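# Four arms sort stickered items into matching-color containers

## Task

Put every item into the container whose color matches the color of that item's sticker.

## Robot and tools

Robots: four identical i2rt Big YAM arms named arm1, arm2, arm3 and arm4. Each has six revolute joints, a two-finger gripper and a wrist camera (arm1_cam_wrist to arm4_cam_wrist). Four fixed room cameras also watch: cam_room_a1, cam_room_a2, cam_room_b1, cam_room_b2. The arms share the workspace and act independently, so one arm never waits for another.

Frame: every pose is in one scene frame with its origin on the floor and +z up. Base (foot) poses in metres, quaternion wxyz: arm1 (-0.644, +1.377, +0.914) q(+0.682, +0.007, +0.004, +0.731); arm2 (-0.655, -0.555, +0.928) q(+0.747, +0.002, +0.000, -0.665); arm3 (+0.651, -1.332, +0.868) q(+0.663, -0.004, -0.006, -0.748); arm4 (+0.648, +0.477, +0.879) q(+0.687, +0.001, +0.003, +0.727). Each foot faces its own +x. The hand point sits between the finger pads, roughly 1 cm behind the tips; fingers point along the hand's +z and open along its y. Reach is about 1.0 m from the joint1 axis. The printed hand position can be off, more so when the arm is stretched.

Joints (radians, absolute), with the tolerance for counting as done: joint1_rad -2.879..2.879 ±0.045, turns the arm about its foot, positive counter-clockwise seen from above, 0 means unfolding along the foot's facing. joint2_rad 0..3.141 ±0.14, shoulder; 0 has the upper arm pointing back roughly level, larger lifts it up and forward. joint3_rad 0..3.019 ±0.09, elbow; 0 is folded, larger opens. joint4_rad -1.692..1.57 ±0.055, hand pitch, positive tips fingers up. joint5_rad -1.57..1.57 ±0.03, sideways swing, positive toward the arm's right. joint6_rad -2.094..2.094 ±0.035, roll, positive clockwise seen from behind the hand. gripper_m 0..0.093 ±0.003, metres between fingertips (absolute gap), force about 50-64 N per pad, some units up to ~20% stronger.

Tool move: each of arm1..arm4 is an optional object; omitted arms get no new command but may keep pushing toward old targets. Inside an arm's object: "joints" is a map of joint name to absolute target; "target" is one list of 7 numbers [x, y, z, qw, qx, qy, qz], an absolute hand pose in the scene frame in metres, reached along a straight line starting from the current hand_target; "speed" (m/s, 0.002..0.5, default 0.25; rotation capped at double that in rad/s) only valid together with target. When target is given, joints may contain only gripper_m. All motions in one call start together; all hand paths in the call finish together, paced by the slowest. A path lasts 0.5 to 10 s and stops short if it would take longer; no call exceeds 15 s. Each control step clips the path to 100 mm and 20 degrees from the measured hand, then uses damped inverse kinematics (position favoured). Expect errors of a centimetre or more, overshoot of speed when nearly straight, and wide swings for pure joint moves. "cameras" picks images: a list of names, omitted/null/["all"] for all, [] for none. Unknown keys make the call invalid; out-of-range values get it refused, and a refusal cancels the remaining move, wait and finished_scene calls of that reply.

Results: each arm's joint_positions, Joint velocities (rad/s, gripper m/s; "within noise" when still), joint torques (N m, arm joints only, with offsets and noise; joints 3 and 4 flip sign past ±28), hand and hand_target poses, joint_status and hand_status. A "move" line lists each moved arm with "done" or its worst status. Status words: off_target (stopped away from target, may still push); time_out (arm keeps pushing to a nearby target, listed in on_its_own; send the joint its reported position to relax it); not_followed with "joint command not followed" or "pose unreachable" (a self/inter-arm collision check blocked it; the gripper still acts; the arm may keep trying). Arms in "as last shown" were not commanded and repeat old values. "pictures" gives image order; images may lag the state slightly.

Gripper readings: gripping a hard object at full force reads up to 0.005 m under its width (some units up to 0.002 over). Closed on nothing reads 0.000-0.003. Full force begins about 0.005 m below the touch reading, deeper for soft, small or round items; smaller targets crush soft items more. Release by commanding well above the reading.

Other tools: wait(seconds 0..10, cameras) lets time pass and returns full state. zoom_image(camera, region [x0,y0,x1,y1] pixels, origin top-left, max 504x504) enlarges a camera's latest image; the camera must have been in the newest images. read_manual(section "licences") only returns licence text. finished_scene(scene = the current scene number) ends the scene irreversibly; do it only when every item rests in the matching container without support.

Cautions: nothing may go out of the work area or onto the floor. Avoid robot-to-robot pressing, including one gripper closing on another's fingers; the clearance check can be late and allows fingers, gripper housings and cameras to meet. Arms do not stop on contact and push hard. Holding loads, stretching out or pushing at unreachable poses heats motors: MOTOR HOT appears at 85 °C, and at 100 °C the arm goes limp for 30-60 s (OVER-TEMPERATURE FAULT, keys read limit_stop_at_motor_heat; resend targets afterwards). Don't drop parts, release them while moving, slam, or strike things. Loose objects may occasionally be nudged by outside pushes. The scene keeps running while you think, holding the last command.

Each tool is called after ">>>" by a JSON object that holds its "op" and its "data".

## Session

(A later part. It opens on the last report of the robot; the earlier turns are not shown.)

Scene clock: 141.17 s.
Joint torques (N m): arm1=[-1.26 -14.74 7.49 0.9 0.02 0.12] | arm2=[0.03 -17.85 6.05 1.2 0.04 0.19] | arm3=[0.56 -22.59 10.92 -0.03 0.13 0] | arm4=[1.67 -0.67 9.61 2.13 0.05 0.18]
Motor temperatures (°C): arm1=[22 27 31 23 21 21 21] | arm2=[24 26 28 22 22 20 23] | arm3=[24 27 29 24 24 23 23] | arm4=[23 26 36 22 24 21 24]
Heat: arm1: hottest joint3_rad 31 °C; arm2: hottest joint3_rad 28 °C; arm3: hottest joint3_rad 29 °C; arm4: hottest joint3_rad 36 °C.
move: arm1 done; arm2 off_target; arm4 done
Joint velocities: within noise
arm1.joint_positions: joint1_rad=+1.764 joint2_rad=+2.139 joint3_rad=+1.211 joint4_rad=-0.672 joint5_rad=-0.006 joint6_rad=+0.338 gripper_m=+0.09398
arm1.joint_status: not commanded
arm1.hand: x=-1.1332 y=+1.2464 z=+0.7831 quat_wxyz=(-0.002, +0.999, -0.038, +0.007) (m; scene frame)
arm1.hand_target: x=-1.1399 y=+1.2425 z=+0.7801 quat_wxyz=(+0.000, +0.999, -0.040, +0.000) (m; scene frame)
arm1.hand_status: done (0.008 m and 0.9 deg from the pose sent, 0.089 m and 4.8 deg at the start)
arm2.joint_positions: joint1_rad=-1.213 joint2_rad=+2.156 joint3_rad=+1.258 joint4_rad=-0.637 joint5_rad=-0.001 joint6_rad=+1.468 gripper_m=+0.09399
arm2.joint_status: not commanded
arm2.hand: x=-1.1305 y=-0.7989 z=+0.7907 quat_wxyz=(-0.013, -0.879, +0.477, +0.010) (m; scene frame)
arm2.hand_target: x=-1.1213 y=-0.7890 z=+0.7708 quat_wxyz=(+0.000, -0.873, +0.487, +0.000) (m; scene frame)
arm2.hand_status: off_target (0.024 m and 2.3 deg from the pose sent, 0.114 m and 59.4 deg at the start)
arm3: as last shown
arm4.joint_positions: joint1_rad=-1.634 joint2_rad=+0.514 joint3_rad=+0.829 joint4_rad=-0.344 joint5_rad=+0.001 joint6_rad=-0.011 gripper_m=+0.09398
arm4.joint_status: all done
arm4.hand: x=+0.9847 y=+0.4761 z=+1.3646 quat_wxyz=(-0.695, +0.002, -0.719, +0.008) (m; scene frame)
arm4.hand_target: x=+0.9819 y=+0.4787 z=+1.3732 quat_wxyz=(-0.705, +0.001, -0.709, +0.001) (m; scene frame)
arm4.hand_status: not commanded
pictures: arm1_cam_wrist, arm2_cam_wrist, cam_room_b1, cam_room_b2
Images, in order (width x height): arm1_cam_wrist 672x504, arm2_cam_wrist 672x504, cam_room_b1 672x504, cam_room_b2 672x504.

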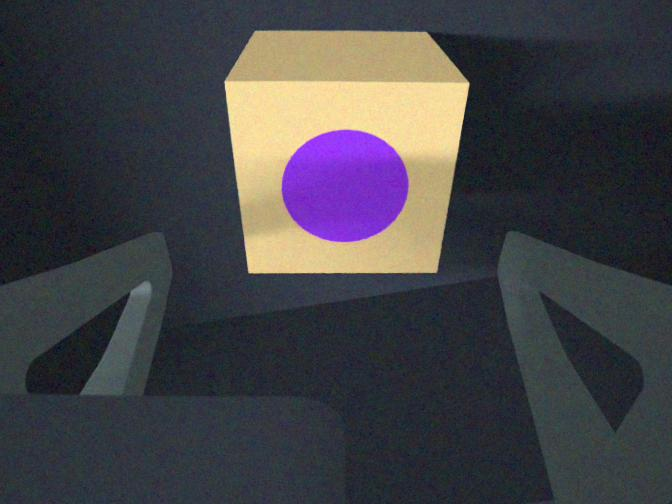

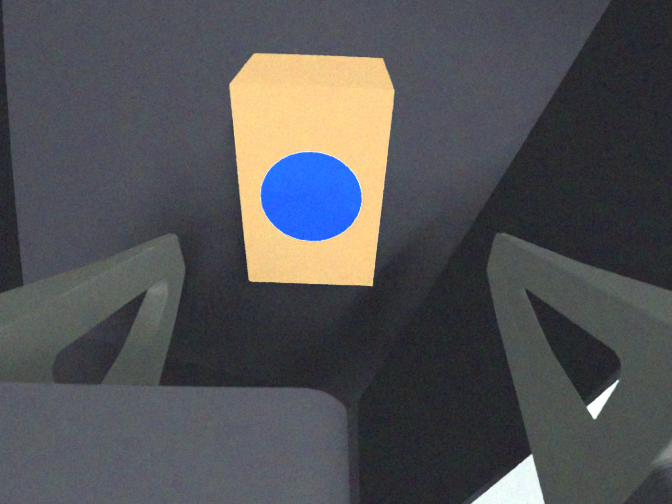

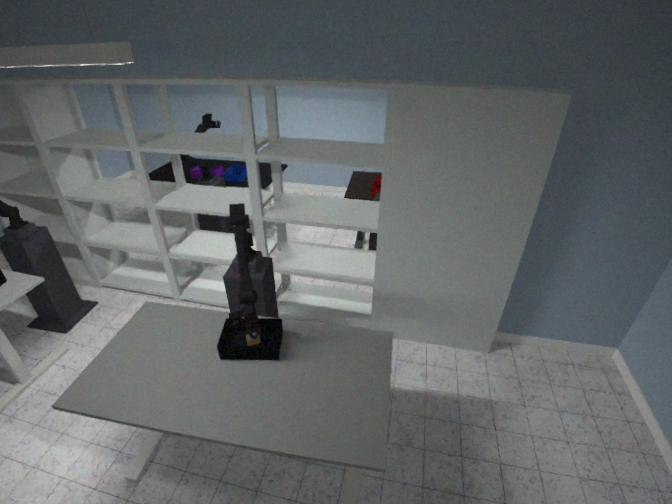

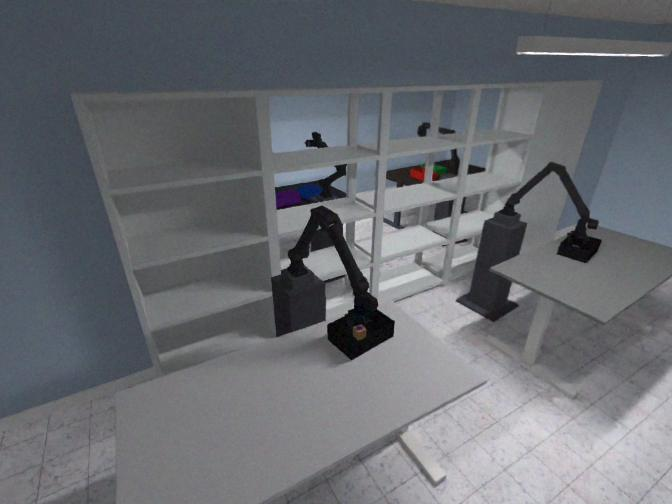

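>>> {"op": "move", "data": {"arm1": {"target":[-1.156,1.2445,0.745,0,0.9992,-0.040,0],"speed":0.1}, "arm2": {"target":[-1.128,-0.793,0.722,0,0.873,-0.487,0],"speed":0.1}, "arm4": {"joints":{"joint1_rad":1.515}}, "cameras": ["arm1_cam_wrist","arm2_cam_wrist","arm4_cam_wrist","cam_room_a2"]}}

Scene clock: 168.83 s.
Joint torques (N m): arm1=[-2.14 -15.15 9.09 0.83 0.01 0] | arm2=[0.26 -18.02 8.17 0.84 0.08 0.18] | arm3=[0.56 -22.71 10.93 -0.03 0.13 0] | arm4=[0.91 -0.44 9.76 2.04 0.19 0.14]
Motor temperatures (°C): arm1=[22 27 30 23 21 21 21] | arm2=[24 26 28 22 22 20 23] | arm3=[24 27 29 24 24 23 23] | arm4=[23 25 33 22 24 21 24]
Heat: arm1: hottest joint3_rad 30 °C; arm2: hottest joint3_rad 28 °C; arm3: hottest joint3_rad 29 °C; arm4: hottest joint3_rad 33 °C.
move: arm1 off_target; arm2 off_target; arm4 done
Joint velocities: within noise
arm1.joint_positions: joint1_rad=+1.764 joint2_rad=+2.237 joint3_rad=+1.246 joint4_rad=-0.635 joint5_rad=-0.006 joint6_rad=+0.338 gripper_m=+0.09398
arm1.joint_status: not commanded
arm1.hand: x=-1.1342 y=+1.2465 z=+0.7426 quat_wxyz=(-0.006, +0.999, -0.038, +0.019) (m; scene frame)
arm1.hand_target: x=-1.1554 y=+1.2448 z=+0.7457 quat_wxyz=(+0.000, +0.999, -0.040, +0.000) (m; scene frame)
arm1.hand_status: off_target (0.022 m and 2.3 deg from the pose sent, 0.044 m and 0.8 deg at the start)
arm2.joint_positions: joint1_rad=-1.215 joint2_rad=+2.271 joint3_rad=+1.268 joint4_rad=-0.561 joint5_rad=-0.001 joint6_rad=+1.473 gripper_m=+0.09399
arm2.joint_status: not commanded
arm2.hand: x=-1.1223 y=-0.7936 z=+0.7352 quat_wxyz=(-0.002, -0.878, +0.479, +0.001) (m; scene frame)
arm2.hand_target: x=-1.1276 y=-0.7928 z=+0.7224 quat_wxyz=(+0.000, -0.873, +0.487, +0.000) (m; scene frame)
arm2.hand_status: off_target (0.014 m and 1.0 deg from the pose sent, 0.069 m and 2.3 deg at the start)
arm3: as last shown
arm4.joint_positions: joint1_rad=+1.512 joint2_rad=+0.514 joint3_rad=+0.829 joint4_rad=-0.343 joint5_rad=-0.003 joint6_rad=-0.011 gripper_m=+0.09403
arm4.joint_status: all done
arm4.hand: x=+0.3157 y=+0.4798 z=+1.3678 quat_wxyz=(-0.002, +0.715, +0.003, -0.699) (m; scene frame)
arm4.hand_target: x=+0.3185 y=+0.4793 z=+1.3763 quat_wxyz=(+0.001, +0.705, -0.001, -0.709) (m; scene frame)
arm4.hand_status: not commanded
pictures: arm1_cam_wrist, arm2_cam_wrist, arm4_cam_wrist, cam_room_a2
Images, in order (width x height): arm1_cam_wrist 672x504, arm2_cam_wrist 672x504, arm4_cam_wrist 672x504, cam_room_a2 672x504.

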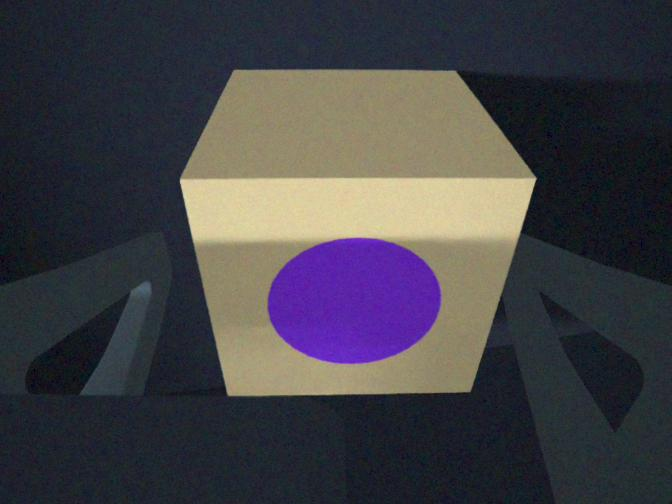

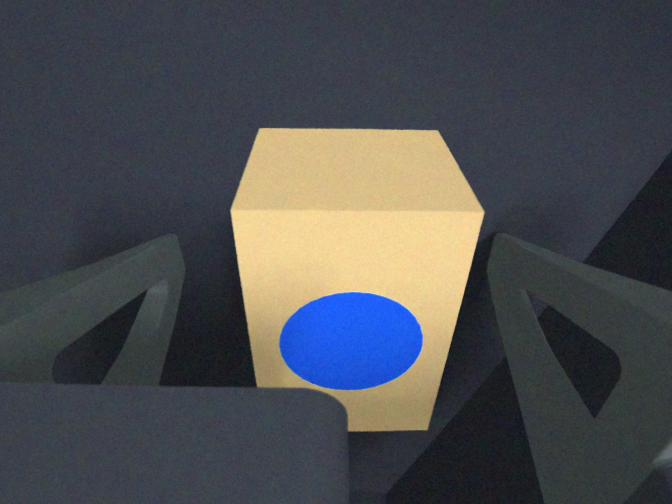

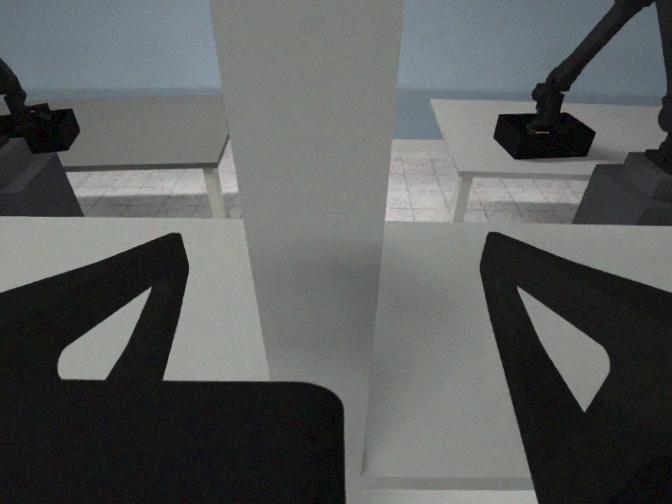

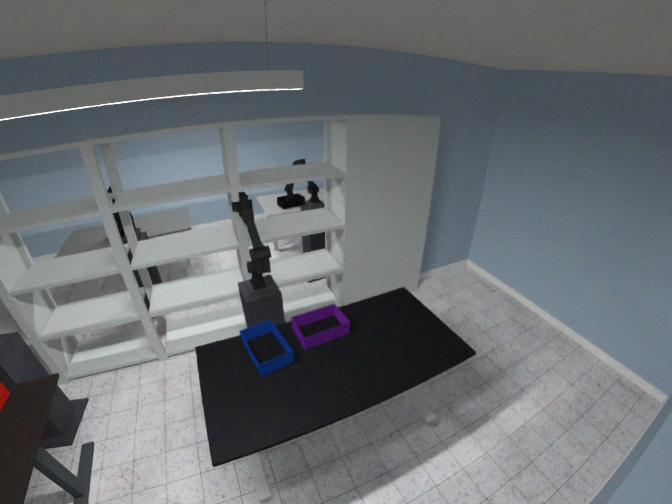

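>>> {"op": "move", "data": {"arm1": {"joints":{"gripper_m":0.045}}, "arm2": {"joints":{"gripper_m":0.035}}, "arm4": {"target":[0.3185,0.60,1.42,0,0.7071,0,-0.7071]}, "cameras": ["arm1_cam_wrist","arm2_cam_wrist","arm4_cam_wrist"]}}

>>> {"op": "move", "data": {"arm1": {"target":[-1.13,1.2445,0.98,0,0.9992,-0.040,0],"speed":0.2}, "arm2": {"target":[-1.12,-0.793,0.98,0,0.873,-0.487,0],"speed":0.2}, "arm4": {"target":[0.3185,0.70,1.25,0,0.7071,0,-0.7071]}, "cameras": ["arm1_cam_wrist","arm2_cam_wrist","arm4_cam_wrist","cam_room_b2"]}}

Scene clock: 198.30 s.
Joint torques (N m): arm1=[-2.14 -15.09 9.07 0.9 0.05 0.01] | arm2=[0.32 -18.08 8.16 0.9 0.09 0.18] | arm3=[0.56 -22.71 10.95 -0.01 0.12 0] | arm4=[0.97 -1.85 13.15 1.46 -0.06 0.11]
Motor temperatures (°C): arm1=[22 28 29 23 21 21 21] | arm2=[24 28 28 22 22 20 23] | arm3=[24 27 29 23 24 23 23] | arm4=[23 24 32 22 24 21 24]
Heat: arm1: hottest joint3_rad 29 °C; arm2: hottest joint2_rad 28 °C; arm3: hottest joint3_rad 29 °C; arm4: hottest joint3_rad 32 °C.
move: arm1 off_target; arm2 off_target; arm4 off_target
Joint velocities: within noise
arm1.joint_positions: joint1_rad=+1.764 joint2_rad=+2.237 joint3_rad=+1.247 joint4_rad=-0.635 joint5_rad=-0.006 joint6_rad=+0.338 gripper_m=+0.05282
arm1.joint_status: gripper_m off_target (ended at +0.05284, target +0.04500)
arm1.hand: x=-1.1346 y=+1.2463 z=+0.7428 quat_wxyz=(-0.006, +0.999, -0.038, +0.019) (m; scene frame)
arm1.hand_target: x=-1.1555 y=+1.2447 z=+0.7458 quat_wxyz=(+0.000, +0.999, -0.040, +0.000) (m; scene frame)
arm1.hand_status: not commanded
arm2.joint_positions: joint1_rad=-1.215 joint2_rad=+2.271 joint3_rad=+1.268 joint4_rad=-0.561 joint5_rad=-0.001 joint6_rad=+1.473 gripper_m=+0.04417
arm2.joint_status: gripper_m off_target (ended at +0.04419, target +0.03500)
arm2.hand: x=-1.1222 y=-0.7936 z=+0.7350 quat_wxyz=(-0.002, -0.878, +0.479, +0.001) (m; scene frame)
arm2.hand_target: x=-1.1276 y=-0.7928 z=+0.7223 quat_wxyz=(+0.000, -0.873, +0.487, +0.000) (m; scene frame)
arm2.hand_status: not commanded
arm3: as last shown
arm4.joint_positions: joint1_rad=+0.864 joint2_rad=+0.658 joint3_rad=+0.937 joint4_rad=-0.343 joint5_rad=-0.643 joint6_rad=-0.011 gripper_m=+0.09403
arm4.joint_status: not commanded
arm4.hand: x=+0.3160 y=+0.6047 z=+1.3877 quat_wxyz=(+0.009, +0.723, -0.014, -0.690) (m; scene frame)
arm4.hand_target: x=+0.3199 y=+0.5994 z=+1.4191 quat_wxyz=(+0.000, +0.707, +0.000, -0.707) (m; scene frame)
arm4.hand_status: off_target (0.033 m and 3.2 deg from the pose sent, 0.131 m and 1.4 deg at the start)
pictures: arm1_cam_wrist, arm2_cam_wrist, arm4_cam_wrist
Images, in order (width x height): arm1_cam_wrist 672x504, arm2_cam_wrist 672x504, arm4_cam_wrist 672x504.

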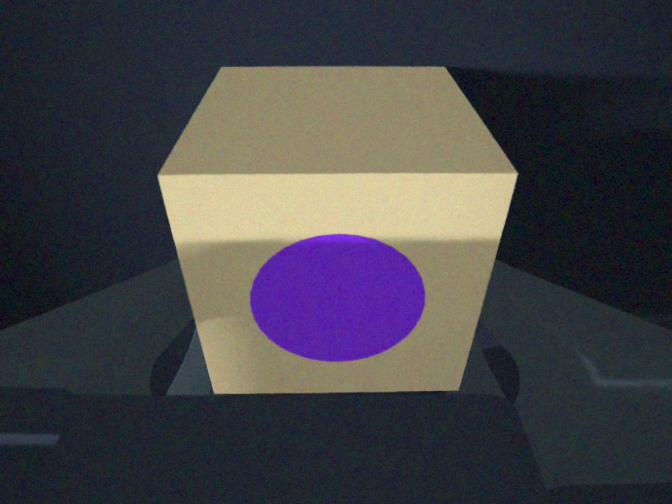

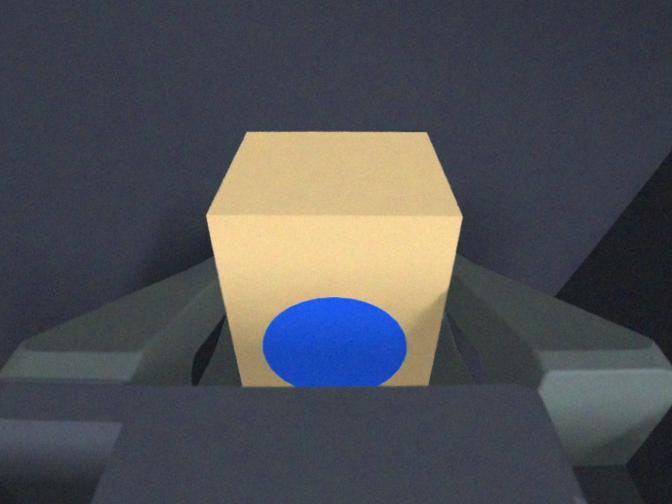

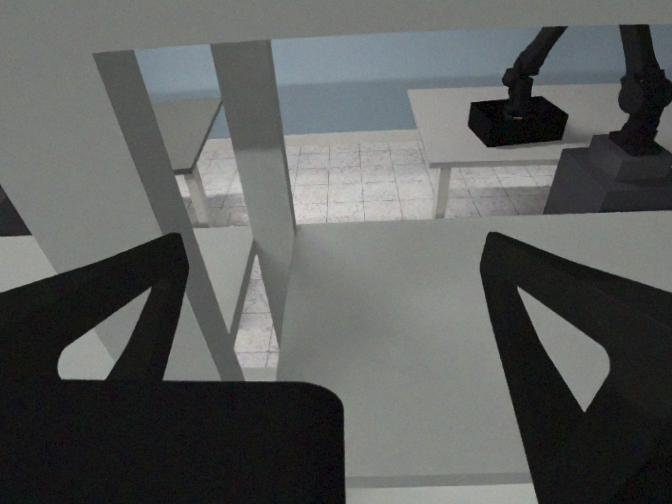

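Scene clock: 200.27 s.
Joint torques (N m): arm1=[-2.55 -15.03 13.44 -0.05 0.02 0.12] | arm2=[0.67 -18.78 13 0.08 0.07 0.21] | arm3=[0.56 -22.59 10.92 -0.05 0.13 0] | arm4=[0.5 -4.13 9.36 1.89 -0.05 0.05]
Motor temperatures (°C): arm1=[22 28 30 23 21 21 21] | arm2=[24 28 28 22 22 20 23] | arm3=[24 27 30 23 24 23 23] | arm4=[23 23 32 22 24 21 24]
Heat: arm1: hottest joint3_rad 30 °C; arm2: hottest joint2_rad 28 °C; arm3: hottest joint3_rad 30 °C; arm4: hottest joint3_rad 32 °C.
move: arm1 off_target; arm2 off_target; arm4 done
Joint velocities: within noise
arm1.joint_positions: joint1_rad=+1.764 joint2_rad=+1.805 joint3_rad=+1.248 joint4_rad=-1.082 joint5_rad=-0.006 joint6_rad=+0.338 gripper_m=+0.05282
arm1.joint_status: not commanded
arm1.hand: x=-1.1096 y=+1.2515 z=+0.9566 quat_wxyz=(-0.008, +0.999, -0.038, +0.026) (m; scene frame)
arm1.hand_target: x=-1.1289 y=+1.2448 z=+0.9803 quat_wxyz=(+0.000, +0.999, -0.040, +0.000) (m; scene frame)
arm1.hand_status: off_target (0.032 m and 3.1 deg from the pose sent, 0.237 m and 2.3 deg at the start)
arm2.joint_positions: joint1_rad=-1.215 joint2_rad=+1.828 joint3_rad=+1.292 joint4_rad=-1.065 joint5_rad=-0.001 joint6_rad=+1.476 gripper_m=+0.04417
arm2.joint_status: not commanded
arm2.hand: x=-1.1047 y=-0.7851 z=+0.9653 quat_wxyz=(+0.014, -0.877, +0.481, -0.009) (m; scene frame)
arm2.hand_target: x=-1.1193 y=-0.7926 z=+0.9801 quat_wxyz=(+0.000, -0.873, +0.487, +0.000) (m; scene frame)
arm2.hand_status: off_target (0.023 m and 2.1 deg from the pose sent, 0.245 m and 1.0 deg at the start)
arm3: as last shown
arm4.joint_positions: joint1_rad=+0.575 joint2_rad=+0.859 joint3_rad=+0.624 joint4_rad=+0.214 joint5_rad=-0.942 joint6_rad=-0.011 gripper_m=+0.09403
arm4.joint_status: not commanded
arm4.hand: x=+0.3179 y=+0.6975 z=+1.2490 quat_wxyz=(+0.004, +0.710, -0.002, -0.704) (m; scene frame)
arm4.hand_target: x=+0.3185 y=+0.7000 z=+1.2500 quat_wxyz=(+0.000, +0.707, +0.000, -0.707) (m; scene frame)
arm4.hand_status: done (0.003 m and 0.7 deg from the pose sent, 0.167 m and 3.3 deg at the start)
pictures: arm1_cam_wrist, arm2_cam_wrist, arm4_cam_wrist, cam_room_b2
Images, in order (width x height): arm1_cam_wrist 672x504, arm2_cam_wrist 672x504, arm4_cam_wrist 672x504, cam_room_b2 672x504.

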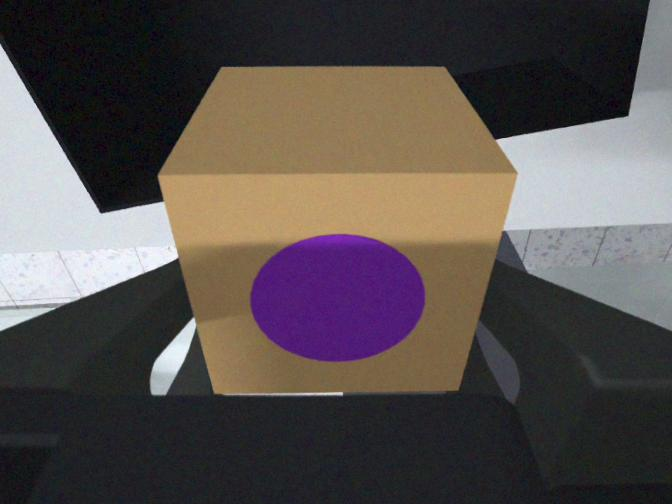

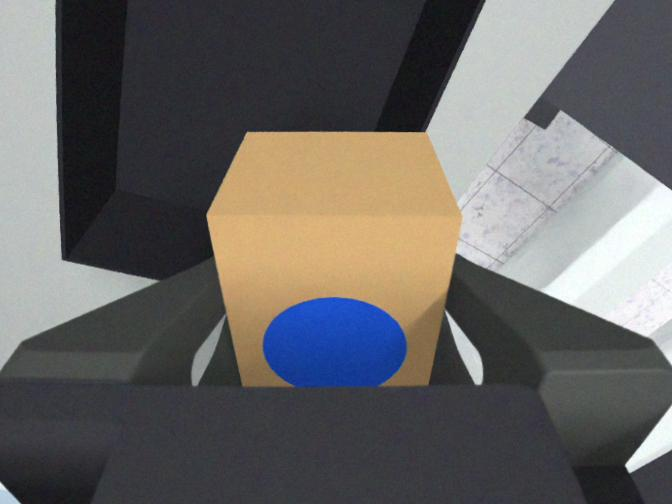

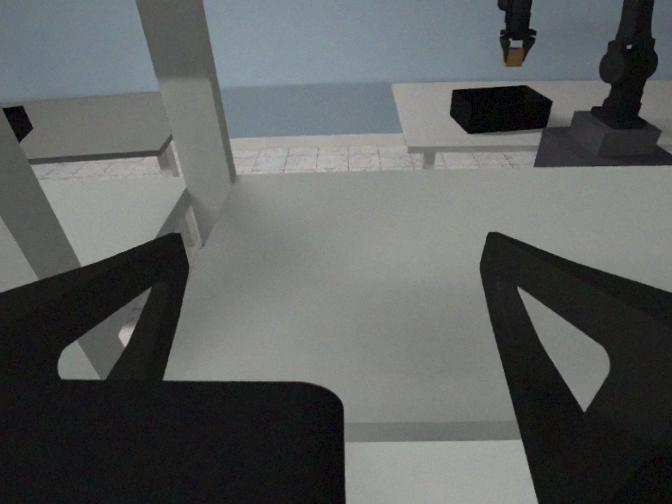

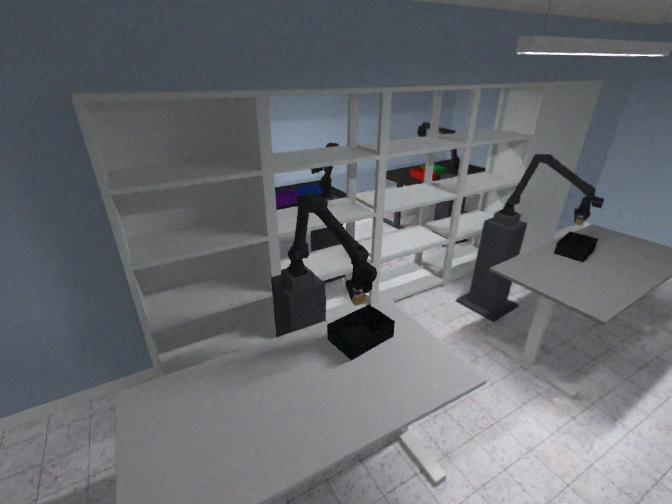

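>>> {"op": "move", "data": {"arm1": {"joints":{"joint1_rad":0,"joint2_rad":1.335,"joint3_rad":0.886,"joint4_rad":-1.12,"joint5_rad":0,"joint6_rad":0}}, "arm2": {"joints":{"joint1_rad":0,"joint2_rad":1.335,"joint3_rad":0.886,"joint4_rad":-1.12,"joint5_rad":0,"joint6_rad":0}}, "cameras": ["arm1_cam_wrist","arm2_cam_wrist"]}}

>>> {"op": "move", "data": {"arm1": {"joints":{"joint1_rad":-0.3,"joint2_rad":0.999,"joint3_rad":0.987,"joint4_rad":-1.559}}, "arm2": {"joints":{"joint1_rad":0.3,"joint2_rad":0.999,"joint3_rad":0.987,"joint4_rad":-1.559}}, "cameras": ["arm1_cam_wrist","arm2_cam_wrist","cam_room_b2","cam_room_b1"]}}

Scene clock: 283.53 s.
Joint torques (N m): arm1=[-1.14 -7.53 9.35 -0.09 -0.07 -0.06] | arm2=[0.67 -11.34 8.79 0.21 0.02 -0.07] | arm3=[0.62 -22.65 10.93 -0.05 0.12 0] | arm4=[0.79 -4.13 9.37 1.68 -0.07 0.04]
Motor temperatures (°C): arm1=[22 26 34 23 21 21 22] | arm2=[24 27 34 22 22 20 24] | arm3=[24 28 30 23 24 23 23] | arm4=[23 22 36 22 24 21 24]
Heat: arm1: hottest joint3_rad 34 °C; arm2: hottest joint3_rad 34 °C; arm3: hottest joint3_rad 30 °C; arm4: hottest joint3_rad 36 °C.
move: arm1 done; arm2 done
Joint velocities: within noise
arm1.joint_positions: joint1_rad=+0.000 joint2_rad=+1.345 joint3_rad=+0.884 joint4_rad=-1.109 joint5_rad=+0.002 joint6_rad=+0.008 gripper_m=+0.05282
arm1.joint_status: all done
arm1.hand: x=-0.6651 y=+1.7218 z=+1.0143 quat_wxyz=(+0.004, +0.728, -0.685, -0.006) (m; scene frame)
arm1.hand_target: x=-0.6653 y=+1.7202 z=+1.0184 quat_wxyz=(+0.004, +0.731, -0.682, -0.007) (m; scene frame)
arm1.hand_status: not commanded
arm2.joint_positions: joint1_rad=+0.003 joint2_rad=+1.339 joint3_rad=+0.901 joint4_rad=-1.107 joint5_rad=-0.001 joint6_rad=+0.014 gripper_m=+0.04417
arm2.joint_status: all done
arm2.hand: x=-0.6134 y=-0.9064 z=+1.0341 quat_wxyz=(-0.010, -0.669, -0.743, +0.006) (m; scene frame)
arm2.hand_target: x=-0.6155 y=-0.8973 z=+1.0301 quat_wxyz=(+0.000, -0.665, -0.747, -0.001) (m; scene frame)
arm2.hand_status: not commanded
arm3.joint_positions: joint1_rad=+1.696 joint2_rad=+1.913 joint3_rad=+2.062 joint4_rad=-1.580 joint5_rad=-0.003 joint6_rad=-0.006 gripper_m=+0.09398
arm3.joint_status: not commanded
arm3.hand: x=+1.2755 y=-1.3251 z=+1.1455 quat_wxyz=(-0.070, +0.006, -0.998, +0.006) (m; scene frame)
arm3.hand_target: x=+1.2768 y=-1.3292 z=+1.1643 quat_wxyz=(-0.087, +0.000, -0.996, +0.007) (m; scene frame)
arm3.hand_status: not commanded
arm4: as last shown
arm4.hand: x=+0.3179 y=+0.6975 z=+1.2491 quat_wxyz=(+0.004, +0.710, -0.002, -0.705) (m; scene frame)
pictures: arm1_cam_wrist, arm2_cam_wrist
Images, in order (width x height): arm1_cam_wrist 672x504, arm2_cam_wrist 672x504.

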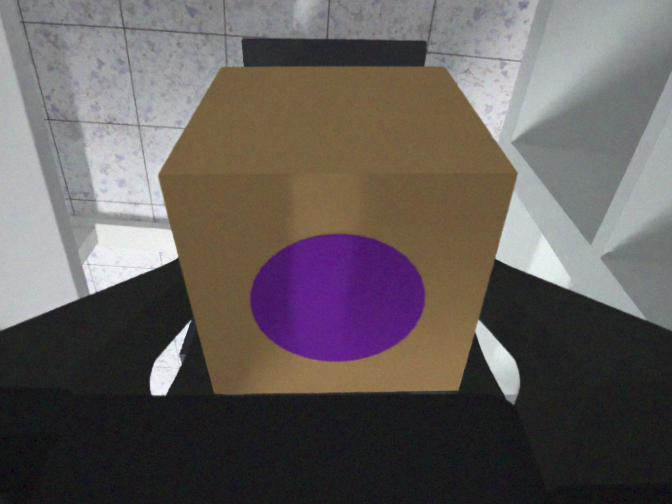

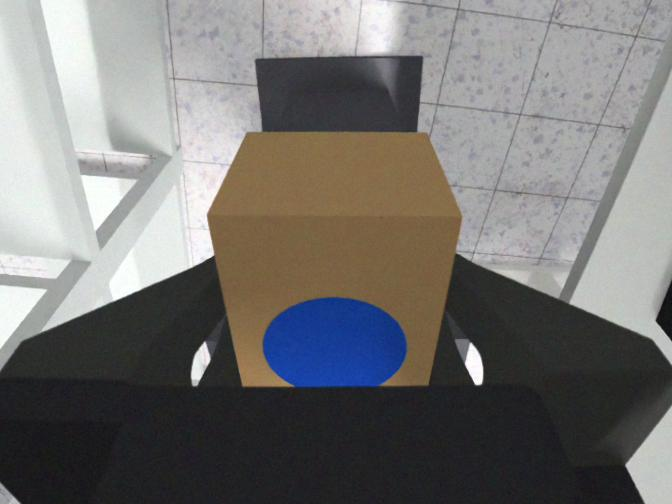

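Scene clock: 284.77 s.
Joint torques (N m): arm1=[-1.61 -1.49 14.23 -0.1 -0.05 -0.05] | arm2=[0.56 -4.66 14.43 0.16 0.03 -0.06] | arm3=[0.5 -22.77 10.95 -0.05 0.12 0] | arm4=[0.26 -4.01 9.29 1.81 -0.06 0.01]
Motor temperatures (°C): arm1=[22 26 34 23 21 21 22] | arm2=[24 27 34 22 22 20 25] | arm3=[24 28 30 23 24 23 23] | arm4=[23 22 36 22 24 21 24]
Heat: arm1: hottest joint3_rad 34 °C; arm2: hottest joint3_rad 34 °C; arm3: hottest joint3_rad 30 °C; arm4: hottest joint3_rad 36 °C.
move: arm1 done; arm2 done
Joint velocities: within noise
arm1.joint_positions: joint1_rad=-0.300 joint2_rad=+0.992 joint3_rad=+0.943 joint4_rad=-1.548 joint5_rad=+0.002 joint6_rad=+0.006 gripper_m=+0.05281
arm1.joint_status: all done
arm1.hand: x=-0.5830 y=+1.6165 z=+1.1340 quat_wxyz=(+0.015, +0.618, -0.786, +0.003) (m; scene frame)
arm1.hand_target: x=-0.5809 y=+1.6256 z=+1.1491 quat_wxyz=(+0.005, +0.621, -0.784, -0.006) (m; scene frame)
arm1.hand_status: not commanded
arm2.joint_positions: joint1_rad=+0.303 joint2_rad=+0.984 joint3_rad=+0.946 joint4_rad=-1.547 joint5_rad=-0.001 joint6_rad=+0.013 gripper_m=+0.04417
arm2.joint_status: all done
arm2.hand: x=-0.5552 y=-0.7815 z=+1.1506 quat_wxyz=(+0.006, -0.550, -0.835, -0.006) (m; scene frame)
arm2.hand_target: x=-0.5523 y=-0.7902 z=+1.1629 quat_wxyz=(+0.000, -0.546, -0.838, -0.002) (m; scene frame)
arm2.hand_status: not commanded
arm3, arm4: as last shown
pictures: arm1_cam_wrist, arm2_cam_wrist, cam_room_b1, cam_room_b2
Images, in order (width x height): arm1_cam_wrist 672x504, arm2_cam_wrist 672x504, cam_room_b1 672x504, cam_room_b2 672x504.

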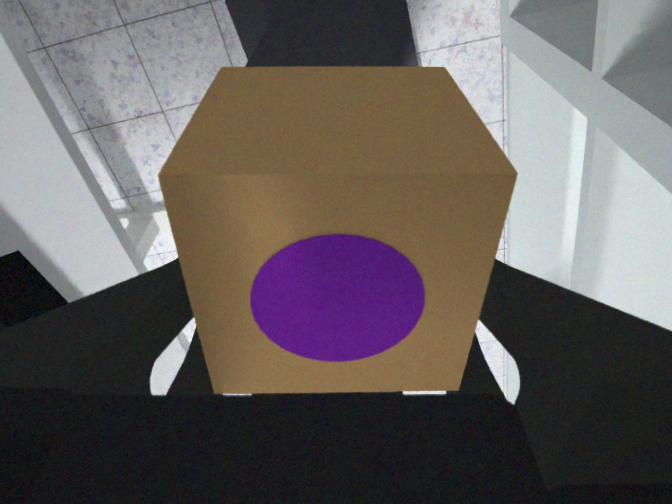

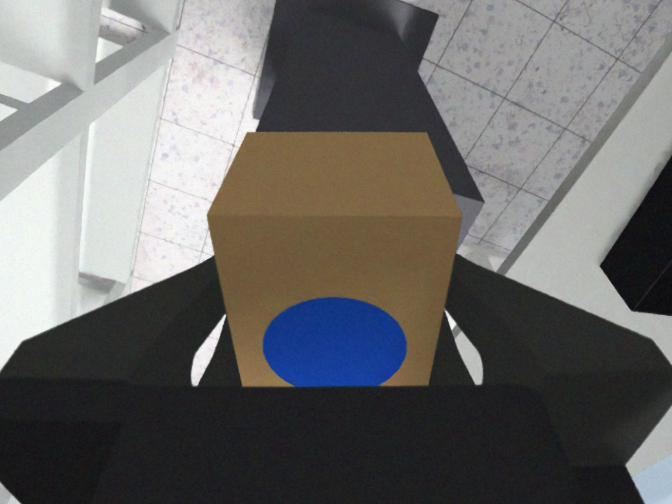

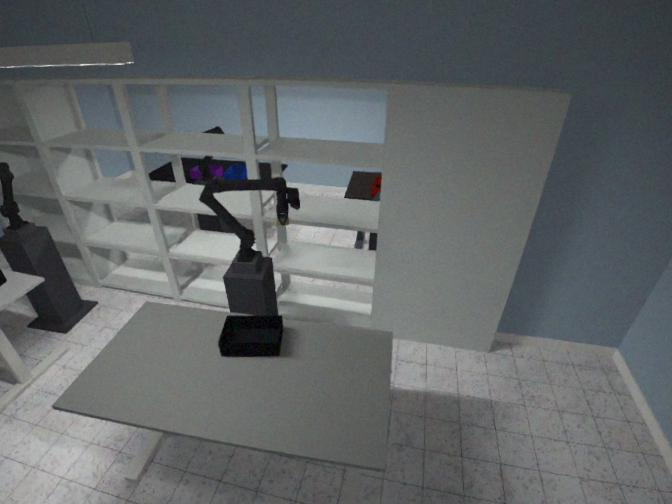

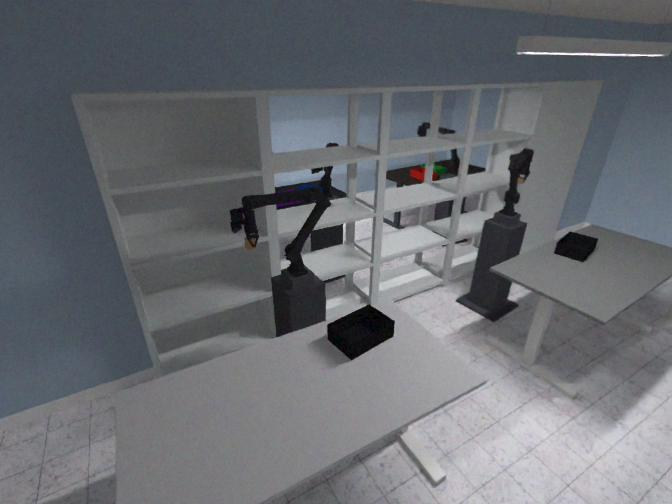

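>>> {"op": "move", "data": {"arm1": {"joints":{"joint1_rad":-0.6,"joint2_rad":0.687,"joint3_rad":0.84,"joint4_rad":-1.673}}, "arm2": {"joints":{"joint1_rad":0.6,"joint2_rad":0.687,"joint3_rad":0.84,"joint4_rad":-1.673}}, "cameras": []}}

>>> {"op": "move", "data": {"arm1": {"joints":{"joint1_rad":-2.29}}, "arm2": {"joints":{"joint1_rad":2.18}}, "cameras": ["cam_room_b1","cam_room_b2"]}}

>>> {"op": "move", "data": {"arm1": {"joints":{"joint2_rad":1.149,"joint3_rad":0.906,"joint4_rad":-1.328}}, "arm2": {"joints":{"joint2_rad":1.149,"joint3_rad":0.906,"joint4_rad":-1.328}}, "cameras": ["arm1_cam_wrist","arm2_cam_wrist","arm4_cam_wrist","cam_room_b1","cam_room_b2"]}}

Scene clock: 308.47 s.
Joint torques (N m): arm1=[-2.49 1.96 11.51 0.14 0.03 -0.06] | arm2=[1.08 -1.08 10.44 0.5 0.04 -0.05] | arm3=[0.56 -22.71 10.95 -0.01 0.13 0.01] | arm4=[0.32 -3.96 9.42 1.8 -0.04 0.04]
Motor temperatures (°C): arm1=[22 26 34 23 21 21 23] | arm2=[24 27 34 22 22 20 25] | arm3=[24 28 30 23 24 23 23] | arm4=[23 22 36 22 24 21 24]
Heat: arm1: hottest joint3_rad 34 °C; arm2: hottest joint3_rad 34 °C; arm3: hottest joint3_rad 30 °C; arm4: hottest joint3_rad 36 °C.
move: arm1 done; arm2 done
Joint velocities: within noise
arm1.joint_positions: joint1_rad=-0.594 joint2_rad=+0.680 joint3_rad=+0.828 joint4_rad=-1.666 joint5_rad=+0.001 joint6_rad=+0.006 gripper_m=+0.05281
arm1.joint_status: all done
arm1.hand: x=-0.5590 y=+1.5155 z=+1.1453 quat_wxyz=(-0.017, +0.496, -0.868, -0.018) (m; scene frame)
arm1.hand_target: x=-0.5576 y=+1.5161 z=+1.1489 quat_wxyz=(-0.016, +0.496, -0.868, -0.018) (m; scene frame)
arm1.hand_status: not commanded
arm2.joint_positions: joint1_rad=+0.596 joint2_rad=+0.680 joint3_rad=+0.847 joint4_rad=-1.665 joint5_rad=-0.001 joint6_rad=+0.012 gripper_m=+0.04417
arm2.joint_status: all done
arm2.hand: x=-0.5480 y=-0.6807 z=+1.1678 quat_wxyz=(-0.034, -0.421, -0.906, +0.012) (m; scene frame)
arm2.hand_target: x=-0.5494 y=-0.6785 z=+1.1639 quat_wxyz=(-0.023, -0.414, -0.910, +0.009) (m; scene frame)
arm2.hand_status: not commanded
arm3, arm4: as last shown
pictures: none
No camera images: "cameras" was empty.

Scene clock: 310.30 s.
Joint torques (N m): arm1=[-1.73 2.9 11.51 0.29 -0.05 -0.04] | arm2=[1.03 -0.91 10.43 0.5 0.03 -0.05] | arm3=[0.56 -22.59 10.91 -0.01 0.14 0] | arm4=[0.21 -4.25 9.29 1.81 -0.05 0.01]
Motor temperatures (°C): arm1=[22 26 35 23 21 21 23] | arm2=[24 27 34 22 22 20 25] | arm3=[24 28 30 23 24 23 23] | arm4=[23 22 36 22 24 21 24]
Heat: arm1: hottest joint3_rad 35 °C; arm2: hottest joint3_rad 34 °C; arm3: hottest joint3_rad 30 °C; arm4: hottest joint3_rad 36 °C.
move: arm1 done; arm2 done
Joint velocities: within noise
arm1.joint_positions: joint1_rad=-2.284 joint2_rad=+0.680 joint3_rad=+0.828 joint4_rad=-1.666 joint5_rad=+0.002 joint6_rad=+0.006 gripper_m=+0.05281
arm1.joint_status: all done
arm1.hand: x=-0.5120 y=+1.2796 z=+1.1440 quat_wxyz=(-0.017, -0.319, -0.948, +0.010) (m; scene frame)
arm1.hand_target: x=-0.5114 y=+1.2782 z=+1.1476 quat_wxyz=(-0.016, -0.320, -0.947, +0.009) (m; scene frame)
arm1.hand_status: not commanded
arm2.joint_positions: joint1_rad=+2.175 joint2_rad=+0.680 joint3_rad=+0.847 joint4_rad=-1.665 joint5_rad=-0.001 joint6_rad=+0.012 gripper_m=+0.04416
arm2.joint_status: all done
arm2.hand: x=-0.5317 y=-0.4475 z=+1.1685 quat_wxyz=(-0.035, +0.347, -0.937, -0.015) (m; scene frame)
arm2.hand_target: x=-0.5341 y=-0.4488 z=+1.1647 quat_wxyz=(-0.025, +0.355, -0.935, -0.010) (m; scene frame)
arm2.hand_status: not commanded
arm3, arm4: as last shown
pictures: cam_room_b1, cam_room_b2
Images, in order (width x height): cam_room_b1 672x504, cam_room_b2 672x504.

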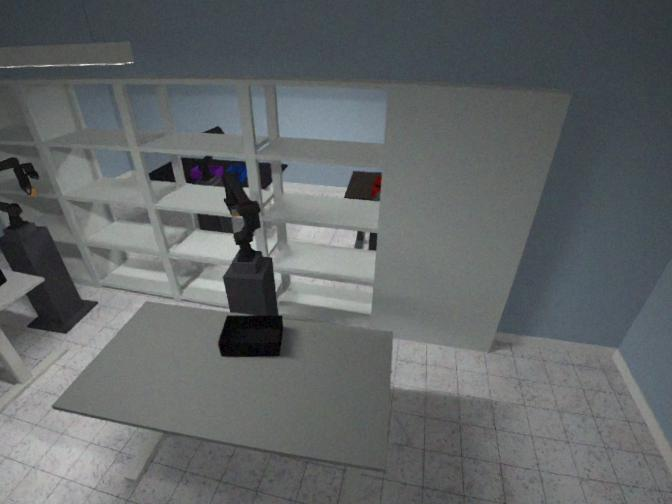

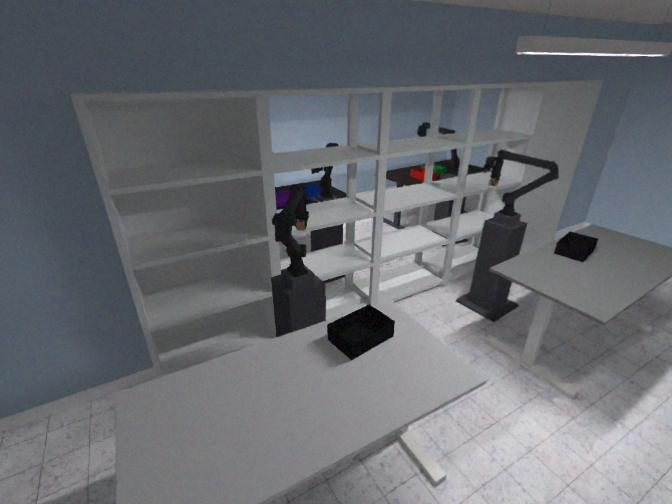

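Scene clock: 311.40 s.
Joint torques (N m): arm1=[-2.2 -5.42 14.19 0.72 -0.02 -0.02] | arm2=[1.08 -7.77 14.6 1.01 0.03 -0.04] | arm3=[0.67 -22.65 10.92 -0.03 0.13 0] | arm4=[0.56 -4.31 9.35 1.88 -0.02 0.05]
Motor temperatures (°C): arm1=[22 26 35 23 21 21 23] | arm2=[24 27 34 22 22 20 25] | arm3=[24 28 30 23 24 23 23] | arm4=[23 22 36 22 24 21 24]
Heat: arm1: hottest joint3_rad 35 °C; arm2: hottest joint3_rad 34 °C; arm3: hottest joint3_rad 30 °C; arm4: hottest joint3_rad 36 °C.
move: arm1 done; arm2 done
Joint velocities: within noise
arm1.joint_positions: joint1_rad=-2.284 joint2_rad=+1.156 joint3_rad=+0.857 joint4_rad=-1.339 joint5_rad=+0.002 joint6_rad=+0.006 gripper_m=+0.05281
arm1.joint_status: all done
arm1.hand: x=-0.4180 y=+1.2082 z=+1.0569 quat_wxyz=(+0.040, -0.319, -0.947, -0.009) (m; scene frame)
arm1.hand_target: x=-0.4031 y=+1.1951 z=+1.0759 quat_wxyz=(+0.008, -0.320, -0.947, +0.001) (m; scene frame)
arm1.hand_status: not commanded
arm2.joint_positions: joint1_rad=+2.175 joint2_rad=+1.145 joint3_rad=+0.857 joint4_rad=-1.338 joint5_rad=-0.001 joint6_rad=+0.012 gripper_m=+0.04416
arm2.joint_status: all done
arm2.hand: x=-0.4451 y=-0.3712 z=+1.0786 quat_wxyz=(+0.025, +0.347, -0.937, +0.008) (m; scene frame)
arm2.hand_target: x=-0.4312 y=-0.3573 z=+1.0953 quat_wxyz=(-0.001, +0.355, -0.935, -0.001) (m; scene frame)
arm2.hand_status: not commanded
arm3, arm4: as last shown
pictures: arm1_cam_wrist, arm2_cam_wrist, arm4_cam_wrist, cam_room_b1, cam_room_b2
Images, in order (width x height): arm1_cam_wrist 672x504, arm2_cam_wrist 672x504, arm4_cam_wrist 672x504, cam_room_b1 672x504, cam_room_b2 672x504.

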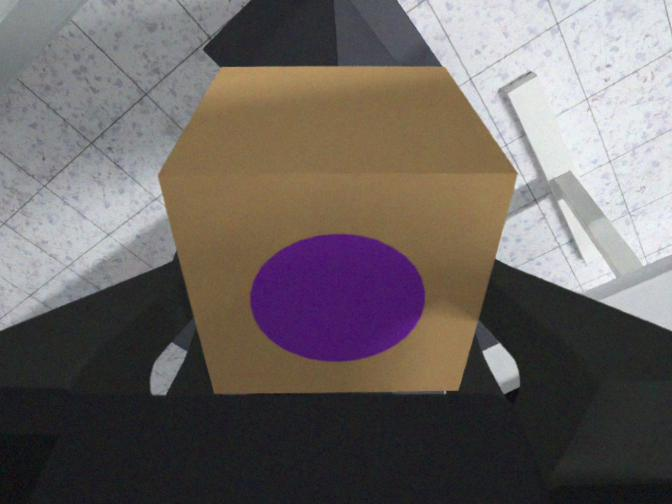

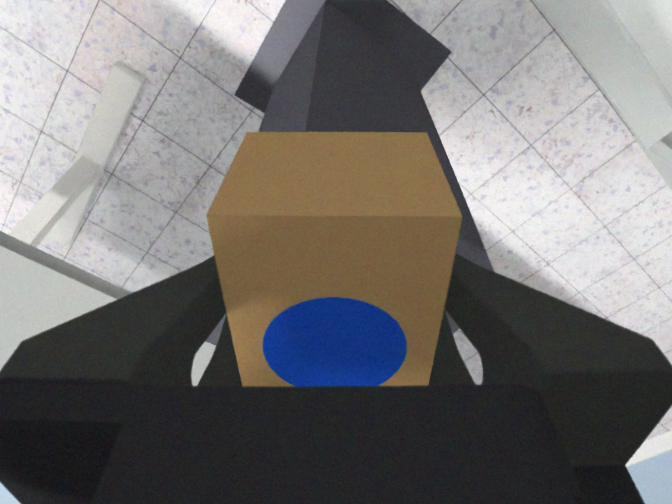

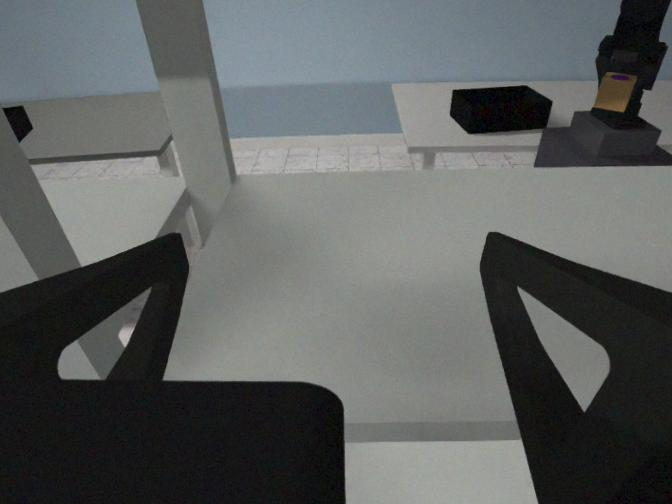

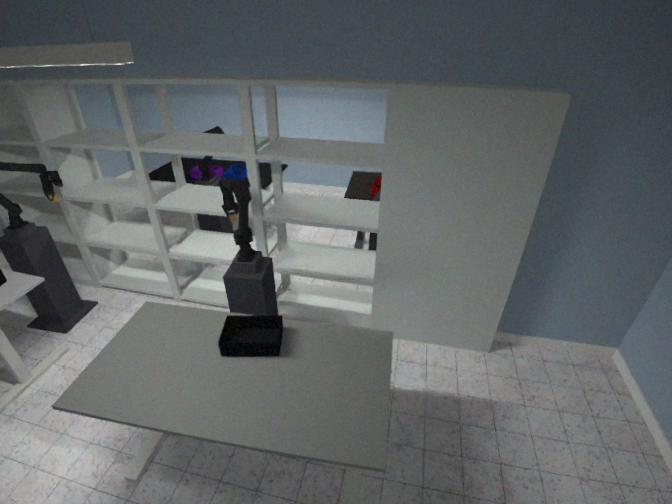

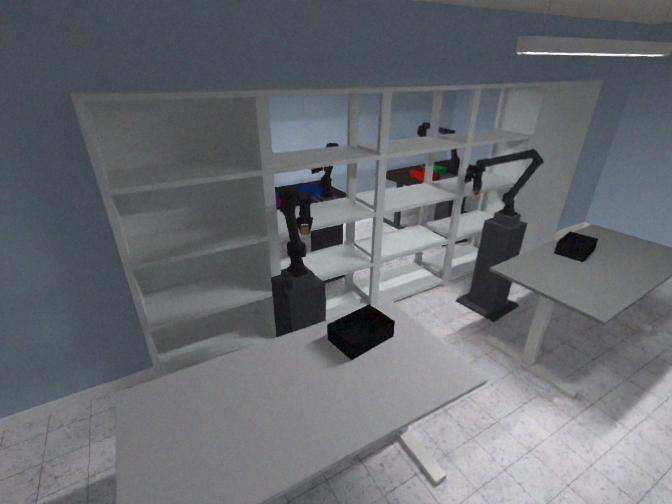

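>>> {"op": "move", "data": {"arm1": {"target":[-0.06,0.93,1.05,0,0.3206,0.9472,0]}, "arm2": {"target":[-0.10,-0.06,1.05,0,0.3567,-0.9342,0]}, "cameras": ["arm1_cam_wrist","arm2_cam_wrist","arm4_cam_wrist","cam_room_b1"]}}

Scene clock: 317.83 s.
Joint torques (N m): arm1=[-2.55 -22.42 16.17 -0.06 -0.06 -0.03] | arm2=[1.38 -25.58 16.01 0.2 0.08 -0.04] | arm3=[0.67 -22.71 10.91 -0.02 0.13 0] | arm4=[0.38 -4.19 9.32 1.73 -0.05 0.04]
Motor temperatures (°C): arm1=[22 26 36 23 21 21 23] | arm2=[24 27 34 22 22 20 25] | arm3=[24 28 30 23 24 23 23] | arm4=[23 22 36 22 24 21 24]
Heat: arm1: hottest joint3_rad 36 °C; arm2: hottest joint3_rad 34 °C; arm3: hottest joint3_rad 30 °C; arm4: hottest joint3_rad 36 °C.
move: arm1 off_target; arm2 off_target
Joint velocities: within noise
arm1.joint_positions: joint1_rad=-2.285 joint2_rad=+2.404 joint3_rad=+2.490 joint4_rad=-1.684 joint5_rad=-0.005 joint6_rad=+0.004 gripper_m=+0.05281
arm1.joint_status: not commanded
arm1.hand: x=-0.0651 y=+0.9434 z=+1.0259 quat_wxyz=(+0.020, -0.319, -0.948, -0.006) (m; scene frame)
arm1.hand_target: x=-0.0614 y=+0.9309 z=+1.0498 quat_wxyz=(-0.005, -0.321, -0.947, +0.002) (m; scene frame)
arm1.hand_status: off_target (0.028 m and 2.4 deg from the pose sent, 0.453 m and 4.7 deg at the start; a joint's target at an end of its range on 22 of 82 steps)
arm2.joint_positions: joint1_rad=+2.175 joint2_rad=+2.435 joint3_rad=+2.537 joint4_rad=-1.671 joint5_rad=-0.001 joint6_rad=+0.012 gripper_m=+0.04416
arm2.joint_status: not commanded
arm2.hand: x=-0.1037 y=-0.0709 z=+1.0483 quat_wxyz=(-0.002, +0.347, -0.938, -0.002) (m; scene frame)
arm2.hand_target: x=-0.1007 y=-0.0608 z=+1.0498 quat_wxyz=(-0.011, +0.356, -0.934, -0.004) (m; scene frame)
arm2.hand_status: off_target (0.012 m and 1.2 deg from the pose sent, 0.465 m and 3.2 deg at the start; a joint's target at an end of its range on 23 of 82 steps)
arm3, arm4: as last shown
pictures: arm1_cam_wrist, arm2_cam_wrist, arm4_cam_wrist, cam_room_b1
Images, in order (width x height): arm1_cam_wrist 672x504, arm2_cam_wrist 672x504, arm4_cam_wrist 672x504, cam_room_b1 672x504.

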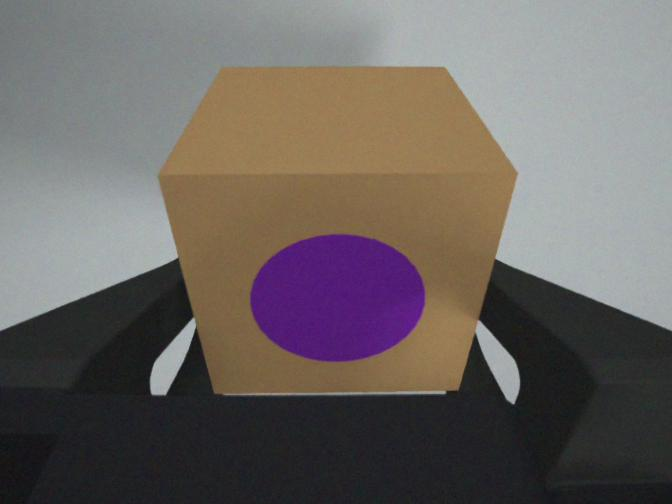

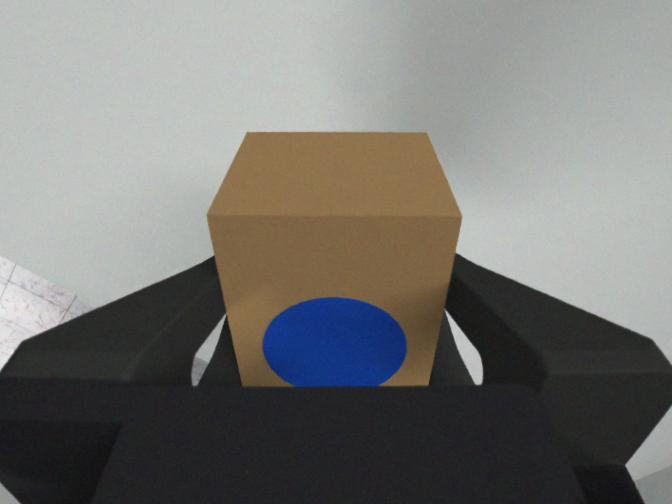

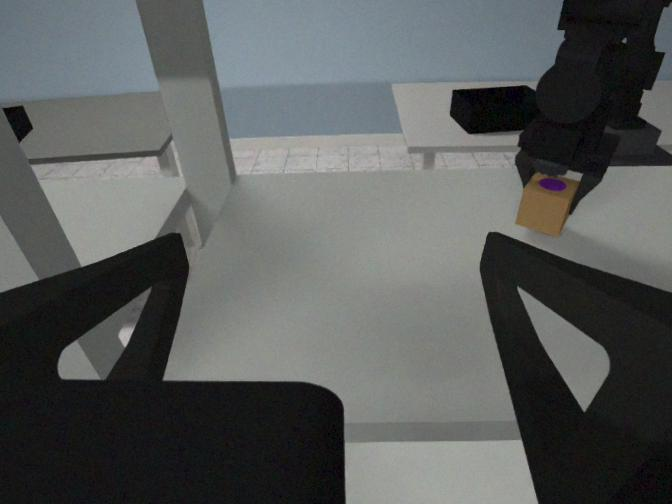

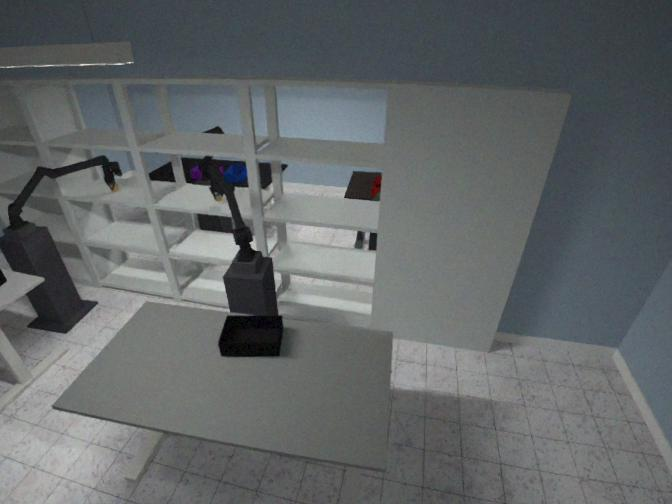

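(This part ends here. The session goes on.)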